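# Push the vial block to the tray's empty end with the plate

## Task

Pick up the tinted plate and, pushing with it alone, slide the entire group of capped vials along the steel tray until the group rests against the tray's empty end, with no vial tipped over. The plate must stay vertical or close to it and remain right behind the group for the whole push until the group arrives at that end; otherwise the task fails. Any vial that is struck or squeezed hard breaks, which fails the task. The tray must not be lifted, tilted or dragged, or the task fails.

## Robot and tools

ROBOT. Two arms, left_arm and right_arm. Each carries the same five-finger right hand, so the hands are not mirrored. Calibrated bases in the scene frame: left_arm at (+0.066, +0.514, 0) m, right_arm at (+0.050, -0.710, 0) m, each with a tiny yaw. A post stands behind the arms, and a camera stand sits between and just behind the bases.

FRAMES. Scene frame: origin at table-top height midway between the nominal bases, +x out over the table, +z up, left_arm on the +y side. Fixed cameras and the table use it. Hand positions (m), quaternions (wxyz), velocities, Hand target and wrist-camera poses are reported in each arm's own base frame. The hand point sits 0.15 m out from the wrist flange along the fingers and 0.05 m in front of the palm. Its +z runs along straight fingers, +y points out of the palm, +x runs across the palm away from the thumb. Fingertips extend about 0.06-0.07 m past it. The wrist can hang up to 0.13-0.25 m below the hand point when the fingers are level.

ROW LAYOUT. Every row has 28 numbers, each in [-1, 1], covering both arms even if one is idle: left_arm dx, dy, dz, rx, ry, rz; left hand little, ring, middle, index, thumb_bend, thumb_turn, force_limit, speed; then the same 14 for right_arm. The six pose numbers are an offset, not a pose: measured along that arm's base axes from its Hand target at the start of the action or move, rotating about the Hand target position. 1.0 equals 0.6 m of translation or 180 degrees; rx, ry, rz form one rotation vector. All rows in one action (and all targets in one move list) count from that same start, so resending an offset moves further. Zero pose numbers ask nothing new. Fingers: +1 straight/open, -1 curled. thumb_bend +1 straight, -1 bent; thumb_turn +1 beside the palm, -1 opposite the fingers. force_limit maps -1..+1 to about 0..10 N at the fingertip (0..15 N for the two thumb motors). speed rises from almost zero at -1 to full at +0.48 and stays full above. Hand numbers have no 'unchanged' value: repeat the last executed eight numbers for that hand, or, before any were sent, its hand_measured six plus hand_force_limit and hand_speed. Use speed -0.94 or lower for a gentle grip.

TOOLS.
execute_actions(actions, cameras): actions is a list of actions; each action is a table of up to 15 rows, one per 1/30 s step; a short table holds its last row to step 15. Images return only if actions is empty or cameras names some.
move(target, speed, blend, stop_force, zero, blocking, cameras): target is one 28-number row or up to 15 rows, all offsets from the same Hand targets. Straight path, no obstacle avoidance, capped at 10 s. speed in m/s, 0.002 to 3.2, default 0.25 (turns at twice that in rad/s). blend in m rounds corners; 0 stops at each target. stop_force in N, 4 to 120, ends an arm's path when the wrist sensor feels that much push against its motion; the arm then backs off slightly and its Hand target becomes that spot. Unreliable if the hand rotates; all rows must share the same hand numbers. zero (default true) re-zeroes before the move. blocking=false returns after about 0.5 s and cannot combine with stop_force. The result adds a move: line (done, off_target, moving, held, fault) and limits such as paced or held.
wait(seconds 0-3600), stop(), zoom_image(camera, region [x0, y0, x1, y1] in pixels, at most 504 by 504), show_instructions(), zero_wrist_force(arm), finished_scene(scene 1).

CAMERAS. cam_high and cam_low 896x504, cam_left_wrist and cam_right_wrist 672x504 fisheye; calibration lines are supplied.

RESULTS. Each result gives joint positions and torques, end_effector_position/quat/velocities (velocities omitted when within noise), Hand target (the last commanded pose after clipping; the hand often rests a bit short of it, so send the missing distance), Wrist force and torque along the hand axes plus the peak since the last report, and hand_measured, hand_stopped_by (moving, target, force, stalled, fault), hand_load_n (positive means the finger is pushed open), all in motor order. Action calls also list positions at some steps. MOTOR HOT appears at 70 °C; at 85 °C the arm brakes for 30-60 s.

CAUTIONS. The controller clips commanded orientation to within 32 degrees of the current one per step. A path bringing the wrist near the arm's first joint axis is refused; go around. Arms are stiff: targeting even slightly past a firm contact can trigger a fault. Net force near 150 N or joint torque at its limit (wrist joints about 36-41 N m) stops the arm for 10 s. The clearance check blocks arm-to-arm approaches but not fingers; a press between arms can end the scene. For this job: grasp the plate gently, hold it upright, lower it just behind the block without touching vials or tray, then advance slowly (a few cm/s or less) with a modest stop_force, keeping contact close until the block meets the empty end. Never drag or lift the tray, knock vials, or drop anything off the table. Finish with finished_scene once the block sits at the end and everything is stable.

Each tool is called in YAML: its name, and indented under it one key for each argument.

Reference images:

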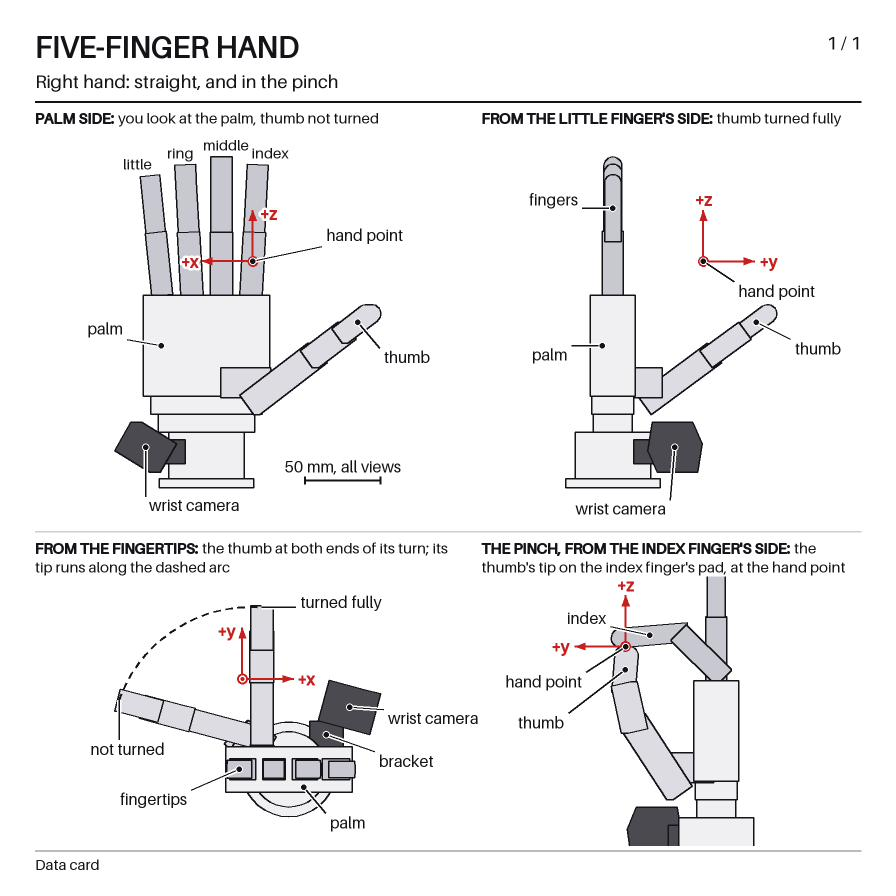

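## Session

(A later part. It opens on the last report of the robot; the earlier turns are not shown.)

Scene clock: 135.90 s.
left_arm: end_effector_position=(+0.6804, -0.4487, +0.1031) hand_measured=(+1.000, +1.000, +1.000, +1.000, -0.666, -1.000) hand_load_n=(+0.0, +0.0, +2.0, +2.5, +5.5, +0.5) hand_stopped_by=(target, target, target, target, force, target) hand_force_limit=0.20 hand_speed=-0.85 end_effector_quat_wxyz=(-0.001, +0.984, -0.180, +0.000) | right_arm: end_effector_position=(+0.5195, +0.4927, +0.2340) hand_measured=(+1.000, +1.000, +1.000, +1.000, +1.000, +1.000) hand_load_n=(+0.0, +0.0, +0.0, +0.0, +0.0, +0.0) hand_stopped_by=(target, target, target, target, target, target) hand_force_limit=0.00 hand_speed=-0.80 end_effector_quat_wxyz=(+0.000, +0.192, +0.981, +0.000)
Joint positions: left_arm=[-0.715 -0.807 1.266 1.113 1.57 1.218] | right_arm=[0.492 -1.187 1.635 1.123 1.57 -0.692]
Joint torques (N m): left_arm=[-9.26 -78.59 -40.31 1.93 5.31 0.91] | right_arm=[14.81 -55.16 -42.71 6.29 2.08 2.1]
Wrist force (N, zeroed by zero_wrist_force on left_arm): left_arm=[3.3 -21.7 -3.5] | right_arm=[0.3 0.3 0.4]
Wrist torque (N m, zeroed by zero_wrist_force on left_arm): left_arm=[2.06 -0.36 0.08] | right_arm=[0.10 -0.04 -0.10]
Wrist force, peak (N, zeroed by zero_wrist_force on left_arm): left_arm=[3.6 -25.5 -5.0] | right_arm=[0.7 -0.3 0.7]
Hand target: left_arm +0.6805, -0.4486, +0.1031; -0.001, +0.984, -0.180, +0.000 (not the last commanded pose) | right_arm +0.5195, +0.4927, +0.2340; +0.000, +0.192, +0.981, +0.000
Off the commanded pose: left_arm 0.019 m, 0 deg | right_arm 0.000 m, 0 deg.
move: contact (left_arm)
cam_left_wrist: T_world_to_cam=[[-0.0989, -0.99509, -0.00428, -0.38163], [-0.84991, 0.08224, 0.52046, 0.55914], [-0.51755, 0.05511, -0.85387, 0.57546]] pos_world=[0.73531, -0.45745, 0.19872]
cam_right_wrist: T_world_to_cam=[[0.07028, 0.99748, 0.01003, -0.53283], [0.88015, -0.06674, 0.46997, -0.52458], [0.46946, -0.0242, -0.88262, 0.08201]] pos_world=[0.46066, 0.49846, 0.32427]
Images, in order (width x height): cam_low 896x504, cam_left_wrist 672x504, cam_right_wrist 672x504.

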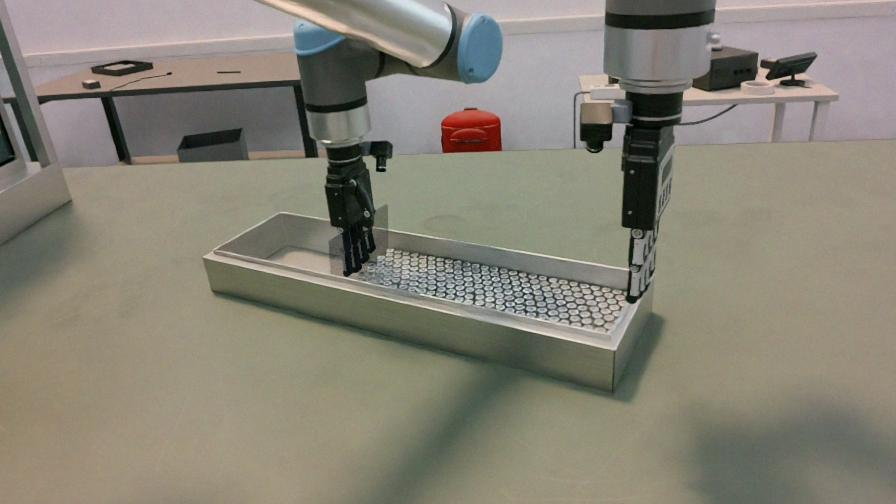

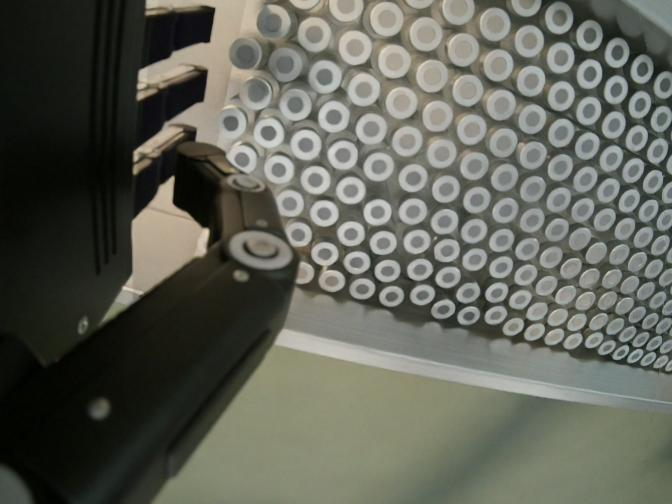

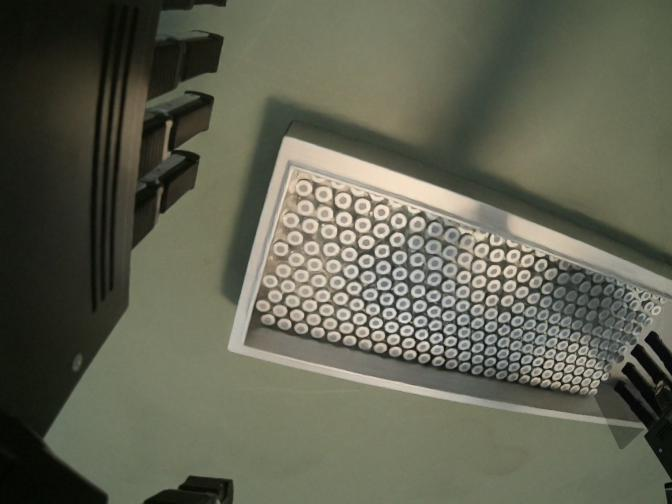

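move:
  target: [-0.0134,-0.0305,0,0,0,0,1,1,1,1,-0.95,-1,0.2,-0.85,0,0,0,0,0,0,1,1,1,1,1,1,0,-0.8]
  speed: 0.002
  stop_force: 27
  zero: false
  cameras: ["cam_low", "cam_right_wrist", "cam_left_wrist"]

zoom_image:
  camera: "cam_right_wrist"
  region: [220, 130, 400, 370]

zoom_image:
  camera: "cam_right_wrist"
  region: [380, 190, 560, 410]

Scene clock: 137.33 s.
left_arm: end_effector_position=(+0.6802, -0.4492, +0.1031) hand_measured=(+1.000, +1.000, +1.000, +1.000, -0.666, -1.000) hand_load_n=(+0.0, +0.0, +2.5, +2.5, +6.5, +0.5) hand_stopped_by=(target, target, target, target, force, target) hand_force_limit=0.20 hand_speed=-0.85 end_effector_quat_wxyz=(-0.001, +0.984, -0.180, +0.000) | right_arm: end_effector_position=(+0.5195, +0.4927, +0.2340) hand_measured=(+1.000, +1.000, +1.000, +1.000, +1.000, +1.000) hand_load_n=(+0.0, +0.0, +0.0, +0.0, +0.0, +0.0) hand_stopped_by=(target, target, target, target, target, target) hand_force_limit=0.00 hand_speed=-0.80 end_effector_quat_wxyz=(+0.000, +0.192, +0.981, +0.000)
Joint positions: left_arm=[-0.716 -0.807 1.266 1.113 1.57 1.217] | right_arm=[0.492 -1.187 1.635 1.123 1.57 -0.692]
Joint torques (N m): left_arm=[-11.67 -77.27 -43.34 1.7 6.43 0.28] | right_arm=[10.93 -57.32 -40.76 6.69 1.41 1.95]
Wrist force (N, zeroed by zero_wrist_force on left_arm): left_arm=[4.0 -27.8 -6.0] | right_arm=[0.4 0.2 0.2]
Wrist torque (N m, zeroed by zero_wrist_force on left_arm): left_arm=[2.77 -0.34 0.01] | right_arm=[0.09 -0.05 -0.09]
Wrist force, peak (N, zeroed by zero_wrist_force on left_arm): left_arm=[3.8 -28.2 -6.2] | right_arm=[0.7 -0.3 0.6]
Hand target: left_arm +0.6802, -0.4491, +0.1031; -0.001, +0.984, -0.180, +0.000 (not the last commanded pose) | right_arm +0.5195, +0.4927, +0.2340; +0.000, +0.192, +0.981, +0.000
Off the commanded pose: left_arm 0.019 m, 0 deg | right_arm 0.000 m, 0 deg.
move: contact (left_arm)
cam_left_wrist: T_world_to_cam=[[-0.09876, -0.9951, -0.00425, -0.38227], [-0.84993, 0.08213, 0.52046, 0.55897], [-0.51756, 0.05501, -0.85388, 0.57534]] pos_world=[0.73511, -0.45795, 0.19872]
cam_right_wrist: T_world_to_cam=[[0.07028, 0.99748, 0.01003, -0.53283], [0.88015, -0.06674, 0.46997, -0.52458], [0.46946, -0.0242, -0.88262, 0.08201]] pos_world=[0.46066, 0.49846, 0.32427]
Images, in order (width x height): cam_low 896x504, cam_left_wrist 672x504, cam_right_wrist 672x504.

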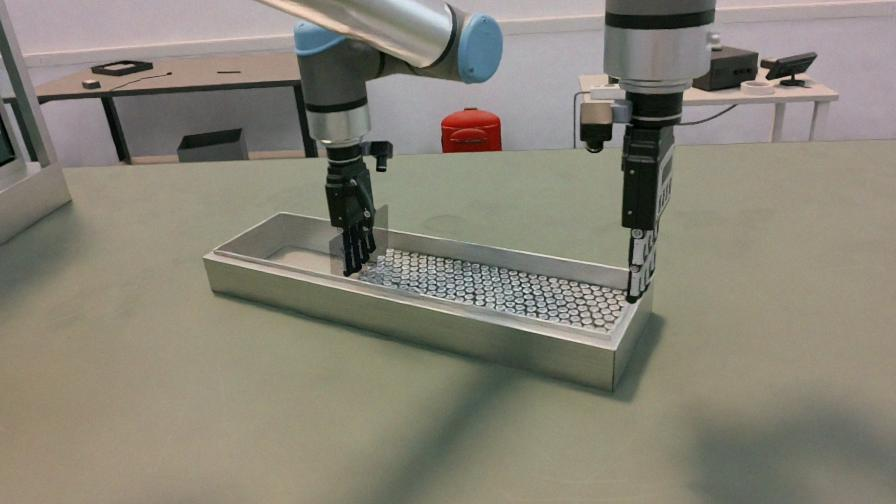

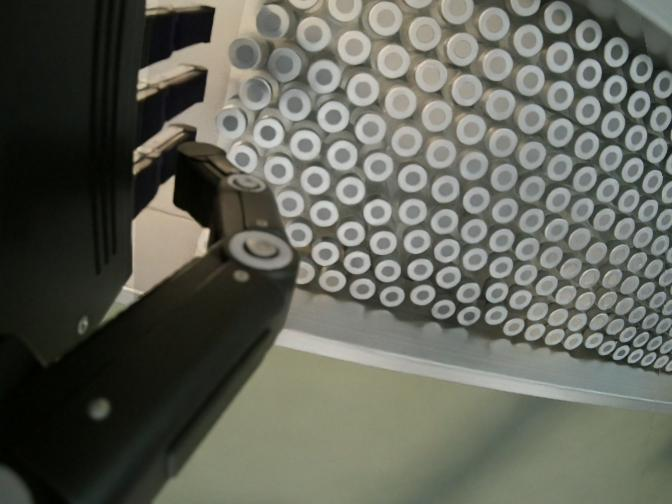

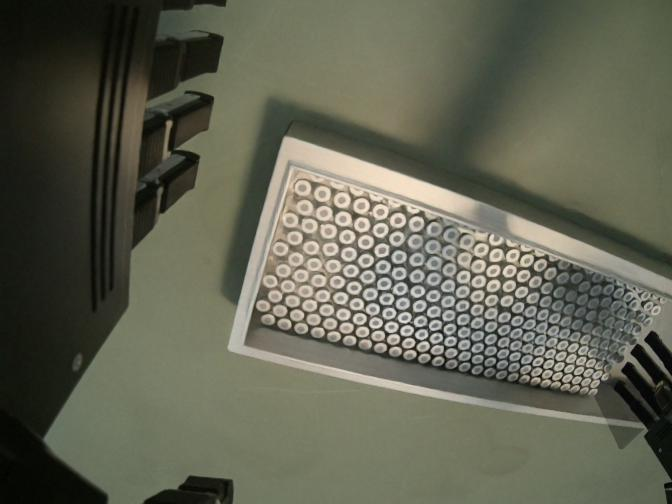

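Scaled by 2.100 from the camera's image (finer frame: 960x720).

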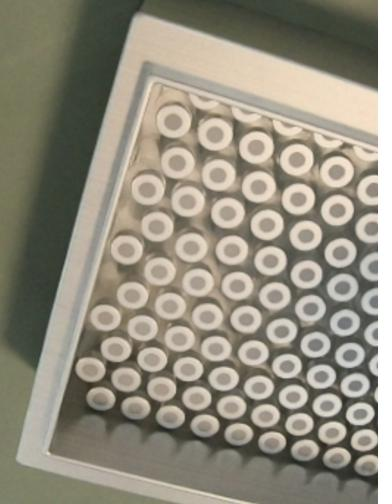

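Scaled by 2.291 from the camera's image (finer frame: 960x720).

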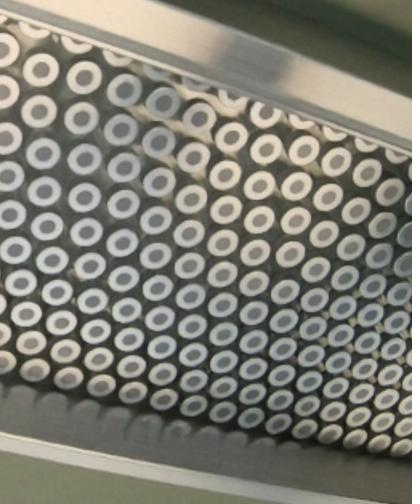

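move:
  target: [0.0057,0.0038,0,0,0,0.0139,1,1,1,1,-0.95,-1,0.2,-0.85,0,0,0,0,0,0,1,1,1,1,1,1,0,-0.8]
  speed: 0.02

move:
  target: [-0.0134,-0.0305,0,0,0,0,1,1,1,1,-0.95,-1,0.2,-0.85,0,0,0,0,0,0,1,1,1,1,1,1,0,-0.8]
  speed: 0.002
  stop_force: 22
  zero: false
  cameras: ["cam_low", "cam_right_wrist", "cam_left_wrist"]

zoom_image:
  camera: "cam_right_wrist"
  region: [220, 130, 400, 370]

zoom_image:
  camera: "cam_right_wrist"
  region: [540, 240, 672, 430]

Scene clock: 139.17 s.
left_arm: end_effector_position=(+0.6836, -0.4468, +0.1031) hand_measured=(+1.000, +1.000, +1.000, +1.000, -0.666, -1.000) hand_load_n=(+0.0, +0.0, +0.0, +0.0, +0.0, +0.0) hand_stopped_by=(target, target, target, target, force, target) hand_force_limit=0.20 hand_speed=-0.85 end_effector_quat_wxyz=(-0.001, +0.987, -0.158, +0.000) | right_arm: end_effector_position=(+0.5195, +0.4927, +0.2340) hand_measured=(+1.000, +1.000, +1.000, +1.000, +1.000, +1.000) hand_load_n=(+0.0, +0.0, +0.0, +0.5, +0.0, +0.0) hand_stopped_by=(target, target, target, target, target, target) hand_force_limit=0.00 hand_speed=-0.80 end_effector_quat_wxyz=(+0.000, +0.192, +0.981, +0.000)
Joint positions: left_arm=[-0.71 -0.809 1.269 1.112 1.57 1.179] | right_arm=[0.492 -1.187 1.635 1.123 1.57 -0.692]
Joint torques (N m): left_arm=[22.47 -91.47 -23.81 0 -0.84 -2.27] | right_arm=[13.63 -55.46 -41.28 6.56 1.66 1.88]
Wrist force (N, zeroed by zero_wrist_force on left_arm): left_arm=[0.9 0.2 -0.9] | right_arm=[0.2 0.2 0.4]
Wrist torque (N m, zeroed by zero_wrist_force on left_arm): left_arm=[0.13 -0.08 0.02] | right_arm=[0.08 -0.03 -0.11]
Wrist force, peak (N, zeroed by zero_wrist_force on left_arm): left_arm=[4.0 -28.0 -6.0] | right_arm=[0.6 0.2 0.4]
Hand target: left_arm +0.6836, -0.4468, +0.1031; -0.001, +0.987, -0.158, +0.000 | right_arm +0.5195, +0.4927, +0.2340; +0.000, +0.192, +0.981, +0.000
Off the commanded pose: left_arm 0.000 m, 0 deg | right_arm 0.000 m, 0 deg.
move: done

Scene clock: 141.50 s.
left_arm: end_effector_position=(+0.6823, -0.4499, +0.1031) hand_measured=(+1.000, +1.000, +1.000, +1.000, -0.666, -1.000) hand_load_n=(+0.0, +0.0, +0.5, +4.5, +7.5, +1.0) hand_stopped_by=(target, target, target, target, force, target) hand_force_limit=0.20 hand_speed=-0.85 end_effector_quat_wxyz=(-0.001, +0.987, -0.158, +0.000) | right_arm: end_effector_position=(+0.5195, +0.4927, +0.2340) hand_measured=(+1.000, +1.000, +1.000, +1.000, +1.000, +1.000) hand_load_n=(+0.0, +0.0, +0.0, -0.5, +0.0, +0.0) hand_stopped_by=(target, target, target, target, target, target) hand_force_limit=0.00 hand_speed=-0.80 end_effector_quat_wxyz=(+0.000, +0.192, +0.981, +0.000)
Joint positions: left_arm=[-0.714 -0.808 1.268 1.112 1.57 1.174] | right_arm=[0.492 -1.187 1.635 1.123 1.57 -0.692]
Joint torques (N m): left_arm=[-14.97 -73.42 -43.13 3.51 4.94 -0.09] | right_arm=[11.59 -55.82 -43.07 6.79 1.87 2.11]
Wrist force (N, zeroed by zero_wrist_force on left_arm): left_arm=[3.1 -22.5 -6.7] | right_arm=[-0.1 0.0 0.1]
Wrist torque (N m, zeroed by zero_wrist_force on left_arm): left_arm=[2.33 0.03 0.41] | right_arm=[0.08 0.02 -0.13]
Wrist force, peak (N, zeroed by zero_wrist_force on left_arm): left_arm=[3.0 -23.0 -7.0] | right_arm=[0.5 0.3 0.7]
Hand target: left_arm +0.6823, -0.4498, +0.1031; -0.001, +0.987, -0.158, +0.000 (not the last commanded pose) | right_arm +0.5195, +0.4927, +0.2340; +0.000, +0.192, +0.981, +0.000
Off the commanded pose: left_arm 0.017 m, 0 deg | right_arm 0.000 m, 0 deg.
move: contact (left_arm)
cam_left_wrist: T_world_to_cam=[[-0.05511, -0.99847, -0.00431, -0.41407], [-0.85272, 0.04482, 0.52045, 0.54588], [-0.51946, 0.03235, -0.85388, 0.56754]] pos_world=[0.73748, -0.45627, 0.19872]
cam_right_wrist: T_world_to_cam=[[0.07028, 0.99748, 0.01003, -0.53283], [0.88015, -0.06674, 0.46997, -0.52458], [0.46946, -0.0242, -0.88262, 0.08201]] pos_world=[0.46066, 0.49846, 0.32427]
Images, in order (width x height): cam_low 896x504, cam_left_wrist 672x504, cam_right_wrist 672x504.

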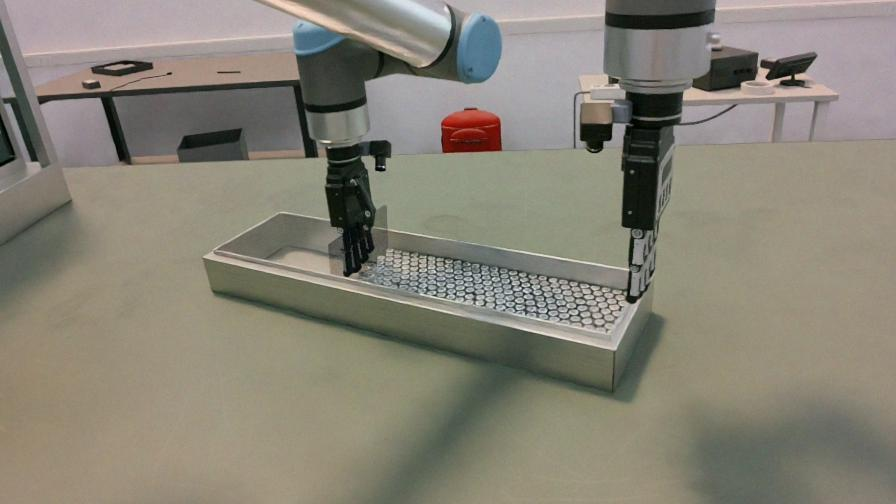

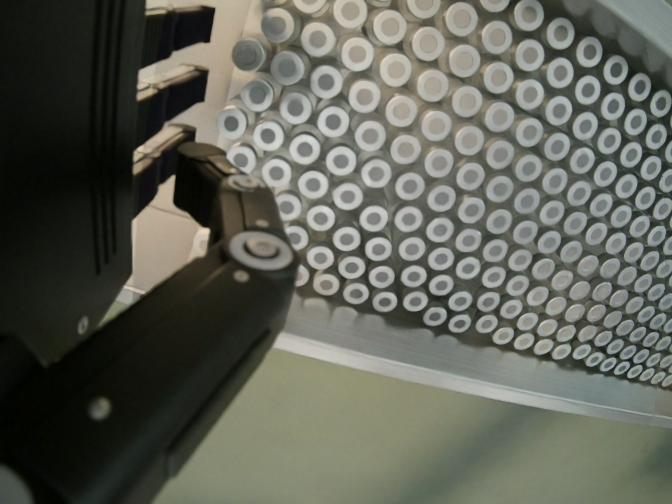

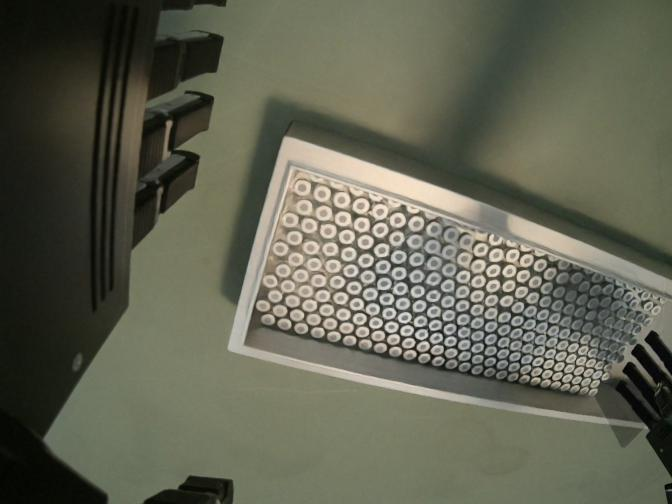

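Scaled by 2.100 from the camera's image (finer frame: 960x720).

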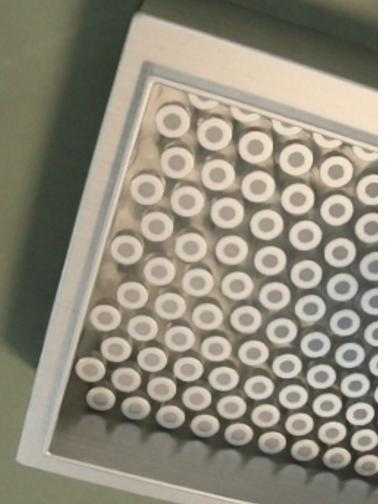

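Scaled by 2.653 from the camera's image (finer frame: 960x720).

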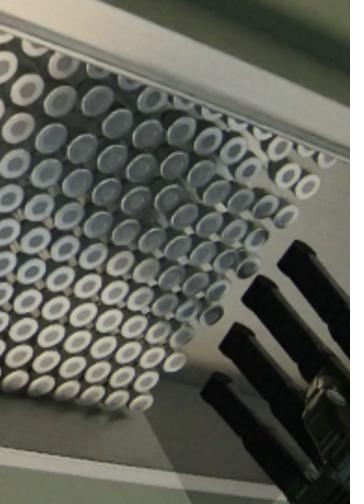

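move:
  target:
    - [0.002,0.00458,0,0,0,0,1,1,1,1,-0.95,-1,0.2,-0.85,0,0,0,0,0,0,1,1,1,1,1,1,0,-0.8]
    - [0.002,0.00458,0.0,0,0,0,1,1,1,1,-0.975,-1,0.1,-0.94,0,0,0,0,0,0,1,1,1,1,1,1,0,-0.8]
  speed: 0.01
  cameras: ["cam_low", "cam_right_wrist", "cam_left_wrist"]

zoom_image:
  camera: "cam_low"
  region: [310, 190, 430, 300]

zoom_image:
  camera: "cam_left_wrist"
  region: [100, 0, 330, 360]

Scene clock: 144.00 s.
left_arm: end_effector_position=(+0.6835, -0.4471, +0.1031) hand_measured=(+1.000, +1.000, +1.000, +1.000, -0.760, -1.000) hand_load_n=(+0.0, +0.0, +0.0, +0.5, +8.5, +1.0) hand_stopped_by=(target, target, target, target, force, target) hand_force_limit=0.10 hand_speed=-0.94 end_effector_quat_wxyz=(-0.001, +0.987, -0.158, +0.000) | right_arm: end_effector_position=(+0.5195, +0.4927, +0.2340) hand_measured=(+1.000, +1.000, +1.000, +1.000, +1.000, +1.000) hand_load_n=(+0.0, +0.0, +0.0, +0.0, +0.0, +0.0) hand_stopped_by=(target, target, target, target, target, target) hand_force_limit=0.00 hand_speed=-0.80 end_effector_quat_wxyz=(+0.000, +0.192, +0.981, +0.000)
Joint positions: left_arm=[-0.711 -0.809 1.269 1.112 1.57 1.178] | right_arm=[0.492 -1.187 1.635 1.123 1.57 -0.692]
Joint torques (N m): left_arm=[17.69 -92.24 -25.54 0.04 -0.86 2.11] | right_arm=[14.24 -55.36 -41.93 6.79 1.5 2.14]
Wrist force (N, zeroed by zero_wrist_force on left_arm): left_arm=[0.9 -4.1 -1.1] | right_arm=[0.2 0.3 0.0]
Wrist torque (N m, zeroed by zero_wrist_force on left_arm): left_arm=[0.14 -0.04 0.11] | right_arm=[0.12 -0.01 -0.11]
Wrist force, peak (N, zeroed by zero_wrist_force on left_arm): left_arm=[3.4 -22.8 -7.0] | right_arm=[0.2 -0.2 1.1]
Hand target: left_arm +0.6835, -0.4471, +0.1031; -0.001, +0.987, -0.158, +0.000 | right_arm +0.5195, +0.4927, +0.2340; +0.000, +0.192, +0.981, +0.000
Off the commanded pose: left_arm 0.000 m, 0 deg | right_arm 0.000 m, 0 deg.
move: done
cam_left_wrist: T_world_to_cam=[[-0.05511, -0.99847, -0.00431, -0.41111], [-0.85272, 0.04482, 0.52045, 0.54686], [-0.51946, 0.03235, -0.85388, 0.56812]] pos_world=[0.73878, -0.45337, 0.19872]
cam_right_wrist: T_world_to_cam=[[0.07028, 0.99748, 0.01003, -0.53283], [0.88015, -0.06674, 0.46997, -0.52458], [0.46946, -0.0242, -0.88262, 0.08201]] pos_world=[0.46066, 0.49846, 0.32427]
Images, in order (width x height): cam_low 896x504, cam_left_wrist 672x504, cam_right_wrist 672x504.

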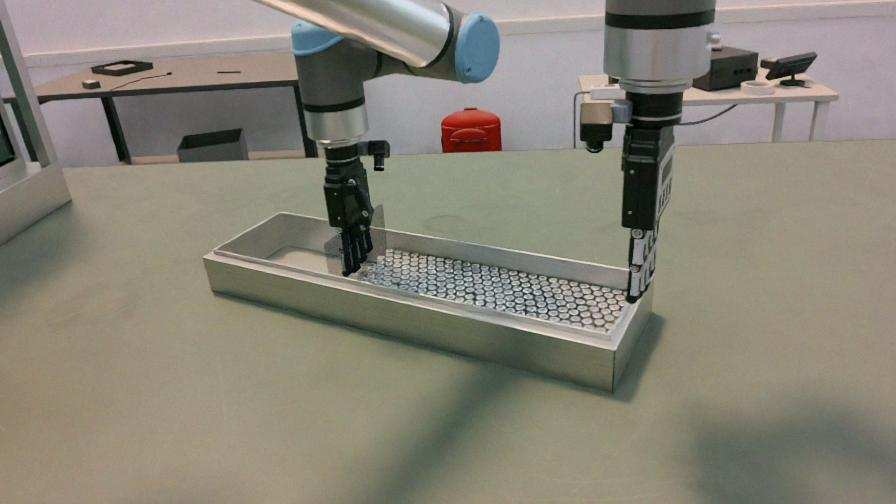

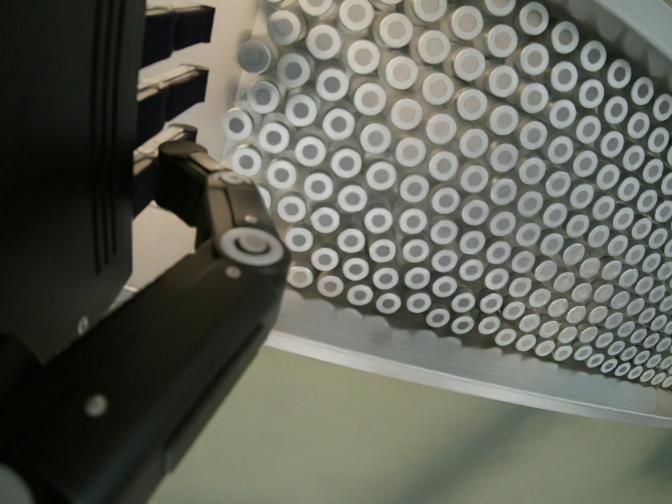

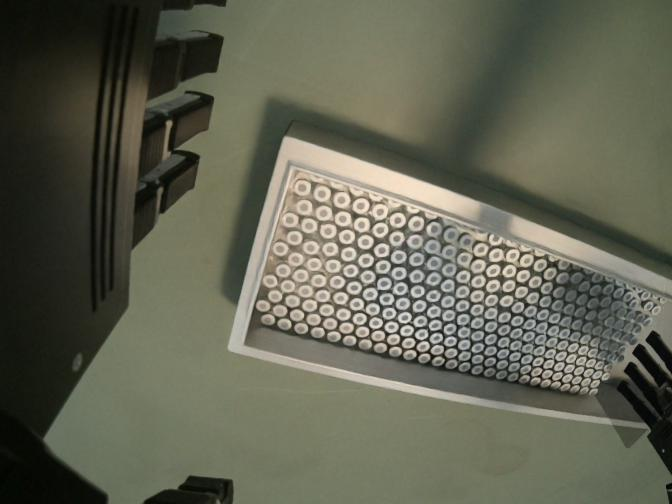

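Scaled by 4.200 from the camera's image (finer frame: 1280x720).

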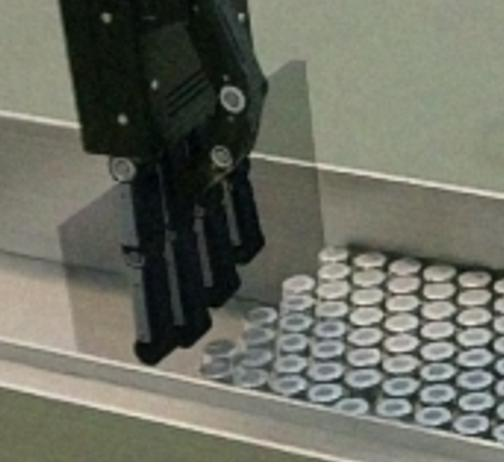

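Scaled by 1.400 from the camera's image (finer frame: 960x720).

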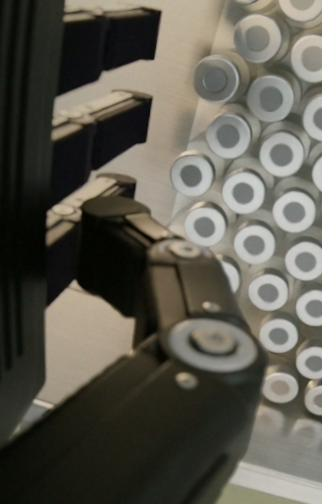

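move:
  target: [-0.0134,-0.0305,0,0,0,0,1,1,1,1,-0.975,-1,0.1,-0.94,0,0,0,0,0,0,1,1,1,1,1,1,0,-0.8]
  speed: 0.002
  stop_force: 24
  zero: false
  cameras: ["cam_low", "cam_right_wrist", "cam_left_wrist"]

zoom_image:
  camera: "cam_right_wrist"
  region: [220, 130, 400, 370]

zoom_image:
  camera: "cam_right_wrist"
  region: [540, 240, 672, 430]

zoom_image:
  camera: "cam_low"
  region: [310, 190, 430, 300]

Scene clock: 146.30 s.
left_arm: end_effector_position=(+0.6827, -0.4489, +0.1031) hand_measured=(+1.000, +1.000, +1.000, +1.000, -0.760, -1.000) hand_load_n=(+0.0, +0.0, +0.0, +4.5, +12.0, +1.5) hand_stopped_by=(target, target, target, target, force, target) hand_force_limit=0.10 hand_speed=-0.94 end_effector_quat_wxyz=(-0.001, +0.987, -0.158, +0.000) | right_arm: end_effector_position=(+0.5195, +0.4927, +0.2340) hand_measured=(+1.000, +1.000, +1.000, +1.000, +1.000, +1.000) hand_load_n=(+0.0, +0.0, +0.0, +0.0, +0.0, +0.0) hand_stopped_by=(target, target, target, target, target, target) hand_force_limit=0.00 hand_speed=-0.80 end_effector_quat_wxyz=(+0.000, +0.192, +0.981, +0.000)
Joint positions: left_arm=[-0.713 -0.809 1.268 1.112 1.57 1.176] | right_arm=[0.492 -1.187 1.635 1.123 1.57 -0.692]
Joint torques (N m): left_arm=[-14.33 -76.09 -43.76 3.32 4.84 2.15] | right_arm=[13.53 -52.67 -42.47 6.84 2.05 2.06]
Wrist force (N, zeroed by zero_wrist_force on left_arm): left_arm=[3.1 -24.7 -7.1] | right_arm=[0.2 -0.3 0.3]
Wrist torque (N m, zeroed by zero_wrist_force on left_arm): left_arm=[2.10 0.04 0.45] | right_arm=[0.02 -0.03 -0.12]
Wrist force, peak (N, zeroed by zero_wrist_force on left_arm): left_arm=[2.9 -25.0 -7.0] | right_arm=[0.7 -0.2 0.6]
Hand target: left_arm +0.6827, -0.4489, +0.1031; -0.001, +0.987, -0.158, +0.000 (not the last commanded pose) | right_arm +0.5195, +0.4927, +0.2340; +0.000, +0.192, +0.981, +0.000
Off the commanded pose: left_arm 0.018 m, 0 deg | right_arm 0.000 m, 0 deg.
move: contact (left_arm)
cam_left_wrist: T_world_to_cam=[[-0.05516, -0.99847, -0.00439, -0.41299], [-0.85272, 0.04482, 0.52045, 0.54626], [-0.51946, 0.03245, -0.85388, 0.56781]] pos_world=[0.73798, -0.45527, 0.19872]
cam_right_wrist: T_world_to_cam=[[0.07028, 0.99748, 0.01003, -0.53283], [0.88015, -0.06674, 0.46997, -0.52458], [0.46946, -0.0242, -0.88262, 0.08201]] pos_world=[0.46066, 0.49846, 0.32427]
Images, in order (width x height): cam_low 896x504, cam_left_wrist 672x504, cam_right_wrist 672x504.

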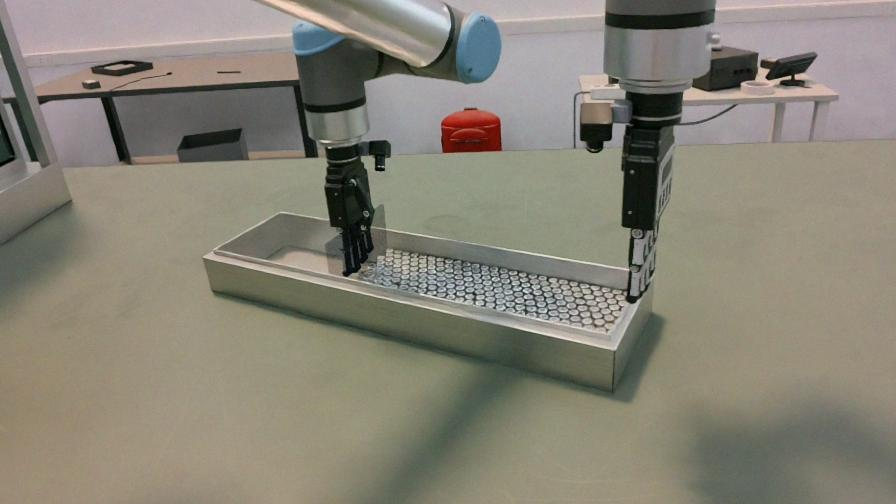

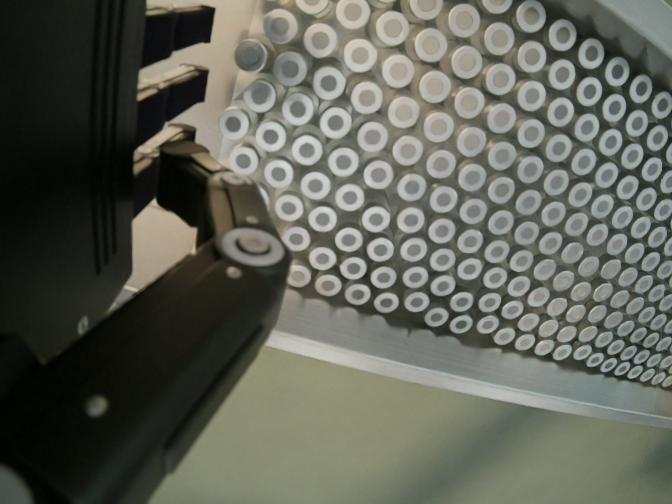

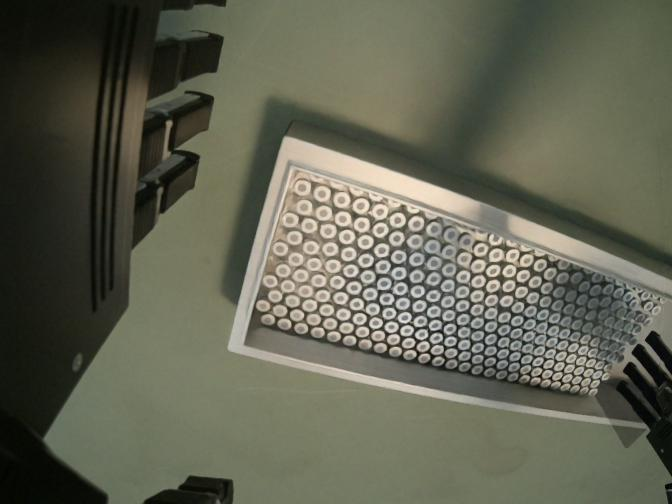

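Scaled by 2.100 from the camera's image (finer frame: 960x720).

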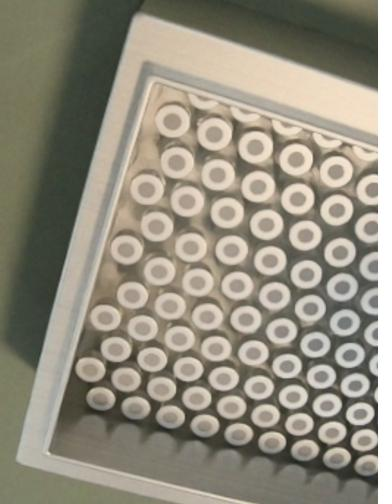

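Scaled by 2.653 from the camera's image (finer frame: 960x720).

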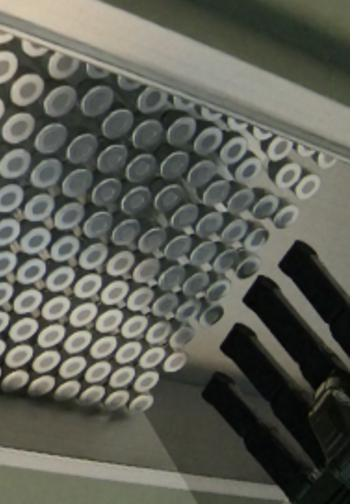

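Scaled by 4.200 from the camera's image (finer frame: 1280x720).

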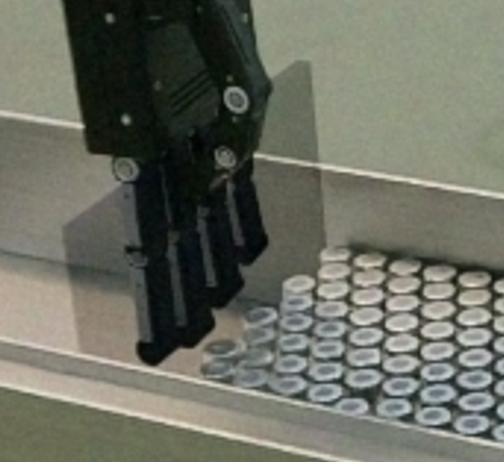

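move:
  target:
    - [0.0107,0.0244,0,0,0,0,1,1,1,1,-0.975,-1,0.1,-0.94,0,0,0,0,0,0,1,1,1,1,1,1,0,-0.8]
    - [0.0335,0.0763,0.0,0,0,0,1,1,1,1,-0.975,-1,0.1,-0.94,0,0,0,0,0,0,1,1,1,1,1,1,0,-0.8]
  speed: [0.01,0.04]
  blend: [0.001,0]
  cameras: ["cam_low", "cam_right_wrist", "cam_left_wrist"]

zoom_image:
  camera: "cam_right_wrist"
  region: [220, 130, 400, 370]

zoom_image:
  camera: "cam_low"
  region: [280, 190, 440, 330]

Scene clock: 149.90 s.
left_arm: end_effector_position=(+0.7027, -0.4033, +0.1031) hand_measured=(+1.000, +1.000, +1.000, +1.000, -0.762, -1.000) hand_load_n=(+0.0, +0.0, +0.0, +0.0, +2.5, +0.0) hand_stopped_by=(target, target, target, target, force, target) hand_force_limit=0.10 hand_speed=-0.94 end_effector_quat_wxyz=(-0.001, +0.987, -0.158, +0.000) | right_arm: end_effector_position=(+0.5195, +0.4927, +0.2340) hand_measured=(+1.000, +1.000, +1.000, +1.000, +1.000, +1.000) hand_load_n=(+0.0, +0.0, +0.0, +0.0, -0.5, +0.0) hand_stopped_by=(target, target, target, target, target, target) hand_force_limit=0.00 hand_speed=-0.80 end_effector_quat_wxyz=(+0.000, +0.192, +0.981, +0.000)
Joint positions: left_arm=[-0.654 -0.813 1.277 1.108 1.57 1.235] | right_arm=[0.492 -1.187 1.635 1.123 1.57 -0.692]
Joint torques (N m): left_arm=[22.28 -91.94 -24.16 0.04 -0.17 4.3] | right_arm=[15.05 -53.2 -41.86 6.54 1.91 1.95]
Wrist force (N, zeroed by zero_wrist_force on left_arm): left_arm=[0.2 -0.4 -3.5] | right_arm=[0.2 -0.2 0.6]
Wrist torque (N m, zeroed by zero_wrist_force on left_arm): left_arm=[0.14 0.10 -0.20] | right_arm=[0.01 -0.04 -0.12]
Wrist force, peak (N, zeroed by zero_wrist_force on left_arm): left_arm=[2.8 -24.8 -7.1] | right_arm=[0.7 0.4 0.5]
Hand target: left_arm +0.7028, -0.4031, +0.1031; -0.001, +0.987, -0.158, +0.000 | right_arm +0.5195, +0.4927, +0.2340; +0.000, +0.192, +0.981, +0.000
Off the commanded pose: left_arm 0.000 m, 0 deg | right_arm 0.000 m, 0 deg.
move: done
cam_left_wrist: T_world_to_cam=[[-0.05507, -0.99847, -0.00444, -0.36641], [-0.85272, 0.04472, 0.52045, 0.56124], [-0.51946, 0.03245, -0.85388, 0.57672]] pos_world=[0.75798, -0.40967, 0.19872]
cam_right_wrist: T_world_to_cam=[[0.07028, 0.99748, 0.01003, -0.53283], [0.88015, -0.06674, 0.46997, -0.52458], [0.46946, -0.0242, -0.88262, 0.08201]] pos_world=[0.46066, 0.49846, 0.32427]
Images, in order (width x height): cam_low 896x504, cam_left_wrist 672x504, cam_right_wrist 672x504.

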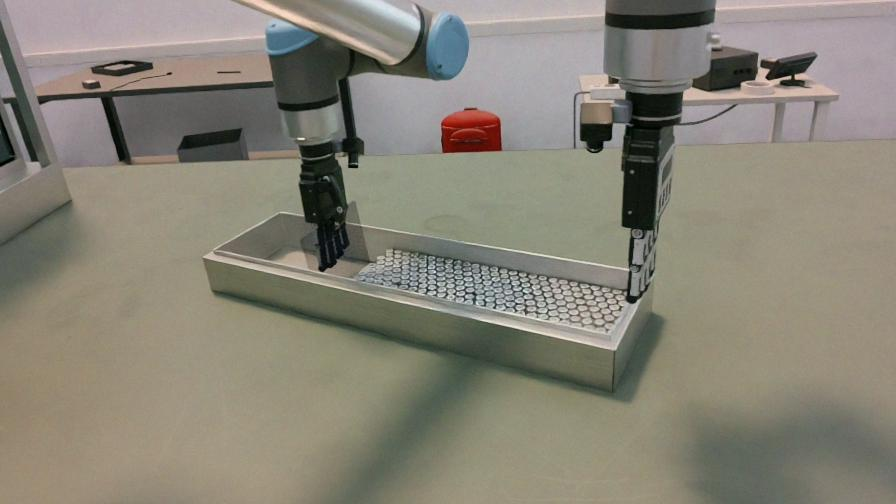

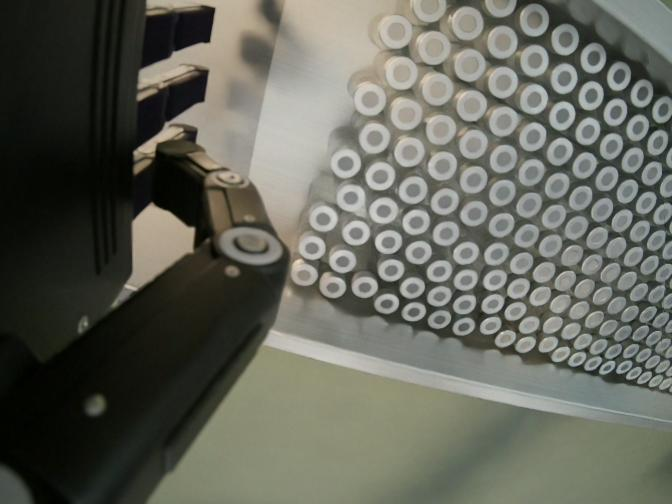

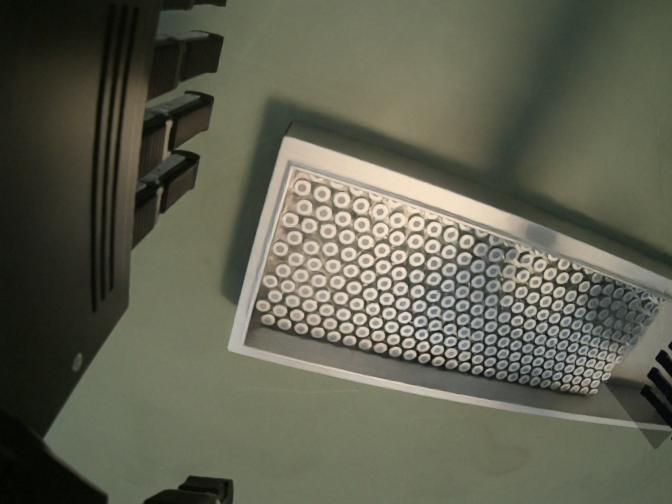

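Scaled by 2.100 from the camera's image (finer frame: 960x720).

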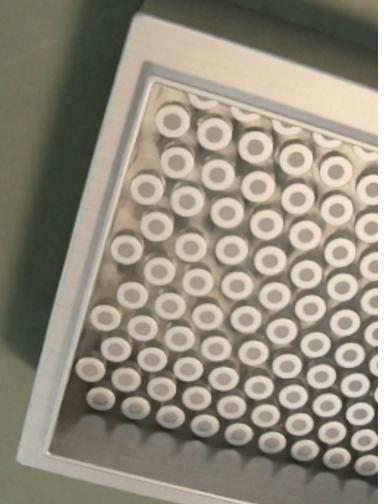

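Scaled by 3.150 from the camera's image (finer frame: 1280x720).

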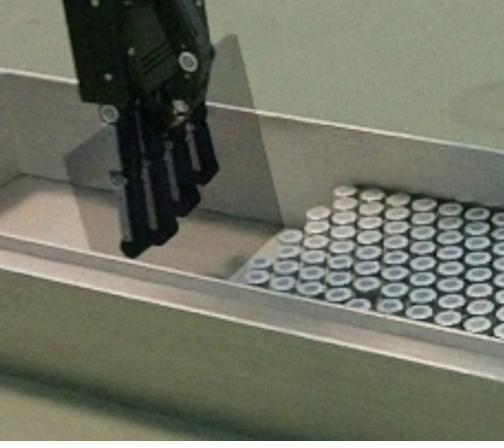

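move:
  target: [0.0,0.0,0.03,0,0,0,1,1,1,1,-0.975,-1,0.1,-0.94,0,0,0,0,0,0,1,1,1,1,1,1,0,-0.8]
  speed: 0.02
  cameras: ["cam_low", "cam_left_wrist"]

zoom_image:
  camera: "cam_low"
  region: [280, 170, 440, 310]

zoom_image:
  camera: "cam_left_wrist"
  region: [100, 0, 360, 300]

Scene clock: 151.37 s.
left_arm: end_effector_position=(+0.7028, -0.4031, +0.1209) hand_measured=(+1.000, +1.000, +1.000, +1.000, -0.762, -1.000) hand_load_n=(+0.0, +0.0, +0.0, +0.0, +0.0, +0.0) hand_stopped_by=(target, target, target, target, force, target) hand_force_limit=0.10 hand_speed=-0.94 end_effector_quat_wxyz=(-0.001, +0.987, -0.158, +0.000) | right_arm: end_effector_position=(+0.5195, +0.4927, +0.2340) hand_measured=(+1.000, +1.000, +1.000, +1.000, +1.000, +1.000) hand_load_n=(+0.0, +0.0, +0.0, +0.0, +0.0, +0.0) hand_stopped_by=(target, target, target, target, target, target) hand_force_limit=0.00 hand_speed=-0.80 end_effector_quat_wxyz=(+0.000, +0.192, +0.981, +0.000)
Joint positions: left_arm=[-0.654 -0.826 1.266 1.132 1.57 1.235] | right_arm=[0.492 -1.187 1.635 1.123 1.57 -0.692]
Joint torques (N m): left_arm=[20.68 -92.39 -45.25 8.18 1.91 3.75] | right_arm=[10.82 -55.85 -41.46 6.85 1.48 2.26]
Wrist force (N, zeroed by zero_wrist_force on left_arm): left_arm=[0.0 -0.6 -3.9] | right_arm=[0.1 0.2 0.1]
Wrist torque (N m, zeroed by zero_wrist_force on left_arm): left_arm=[0.16 0.10 -0.25] | right_arm=[0.10 -0.01 -0.11]
Wrist force, peak (N, zeroed by zero_wrist_force on left_arm): left_arm=[0.3 -0.7 -4.3] | right_arm=[0.7 0.1 0.7]
Hand target: left_arm +0.7028, -0.4031, +0.1211; -0.001, +0.987, -0.158, +0.000 | right_arm +0.5195, +0.4927, +0.2340; +0.000, +0.192, +0.981, +0.000
Off the commanded pose: left_arm 0.000 m, 0 deg | right_arm 0.000 m, 0 deg.
move: done
cam_left_wrist: T_world_to_cam=[[-0.05507, -0.99847, -0.00444, -0.36613], [-0.85272, 0.04472, 0.52045, 0.55205], [-0.51946, 0.03245, -0.85388, 0.59196]] pos_world=[0.75808, -0.40947, 0.21652]

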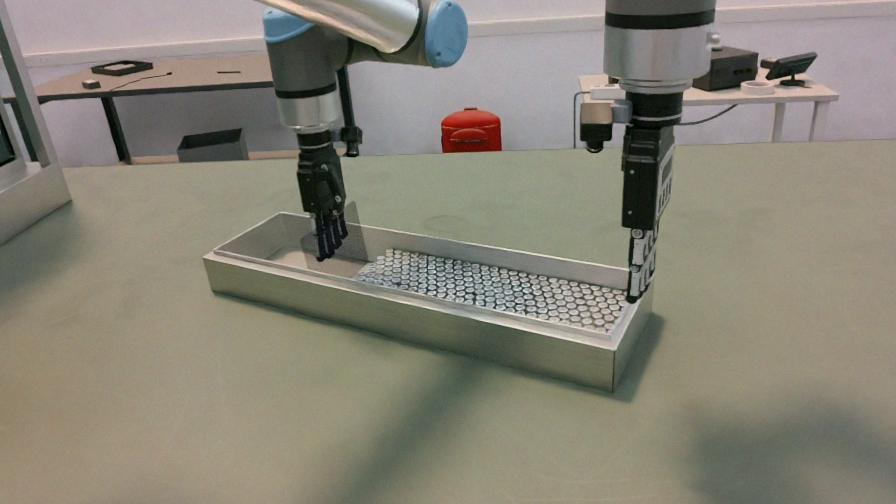

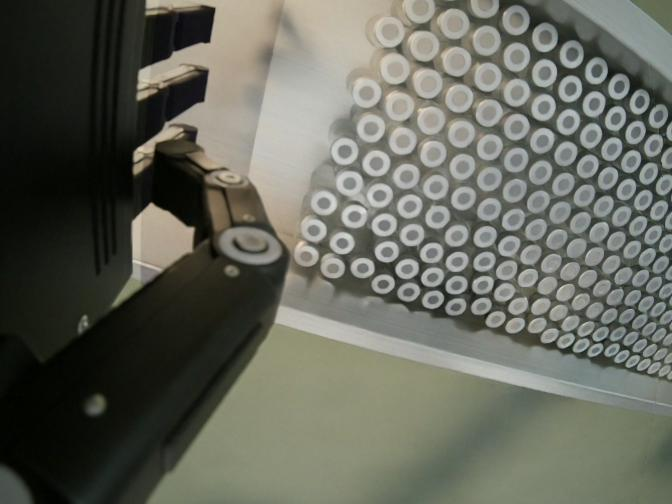

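Scaled by 3.150 from the camera's image (finer frame: 1280x720).

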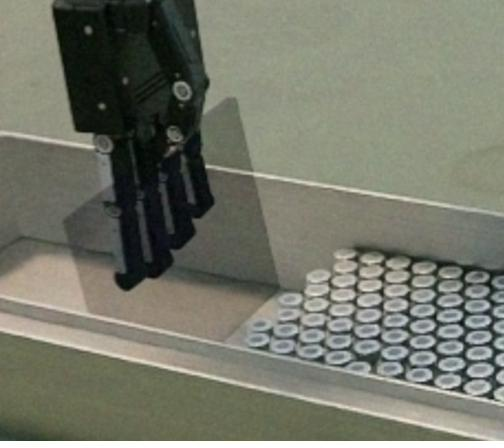

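Scaled by 1.680 from the camera's image (finer frame: 960x720).

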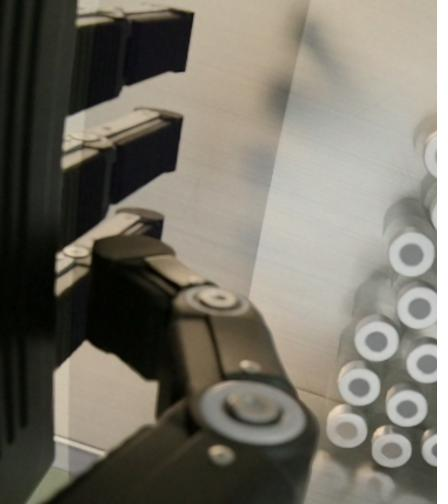

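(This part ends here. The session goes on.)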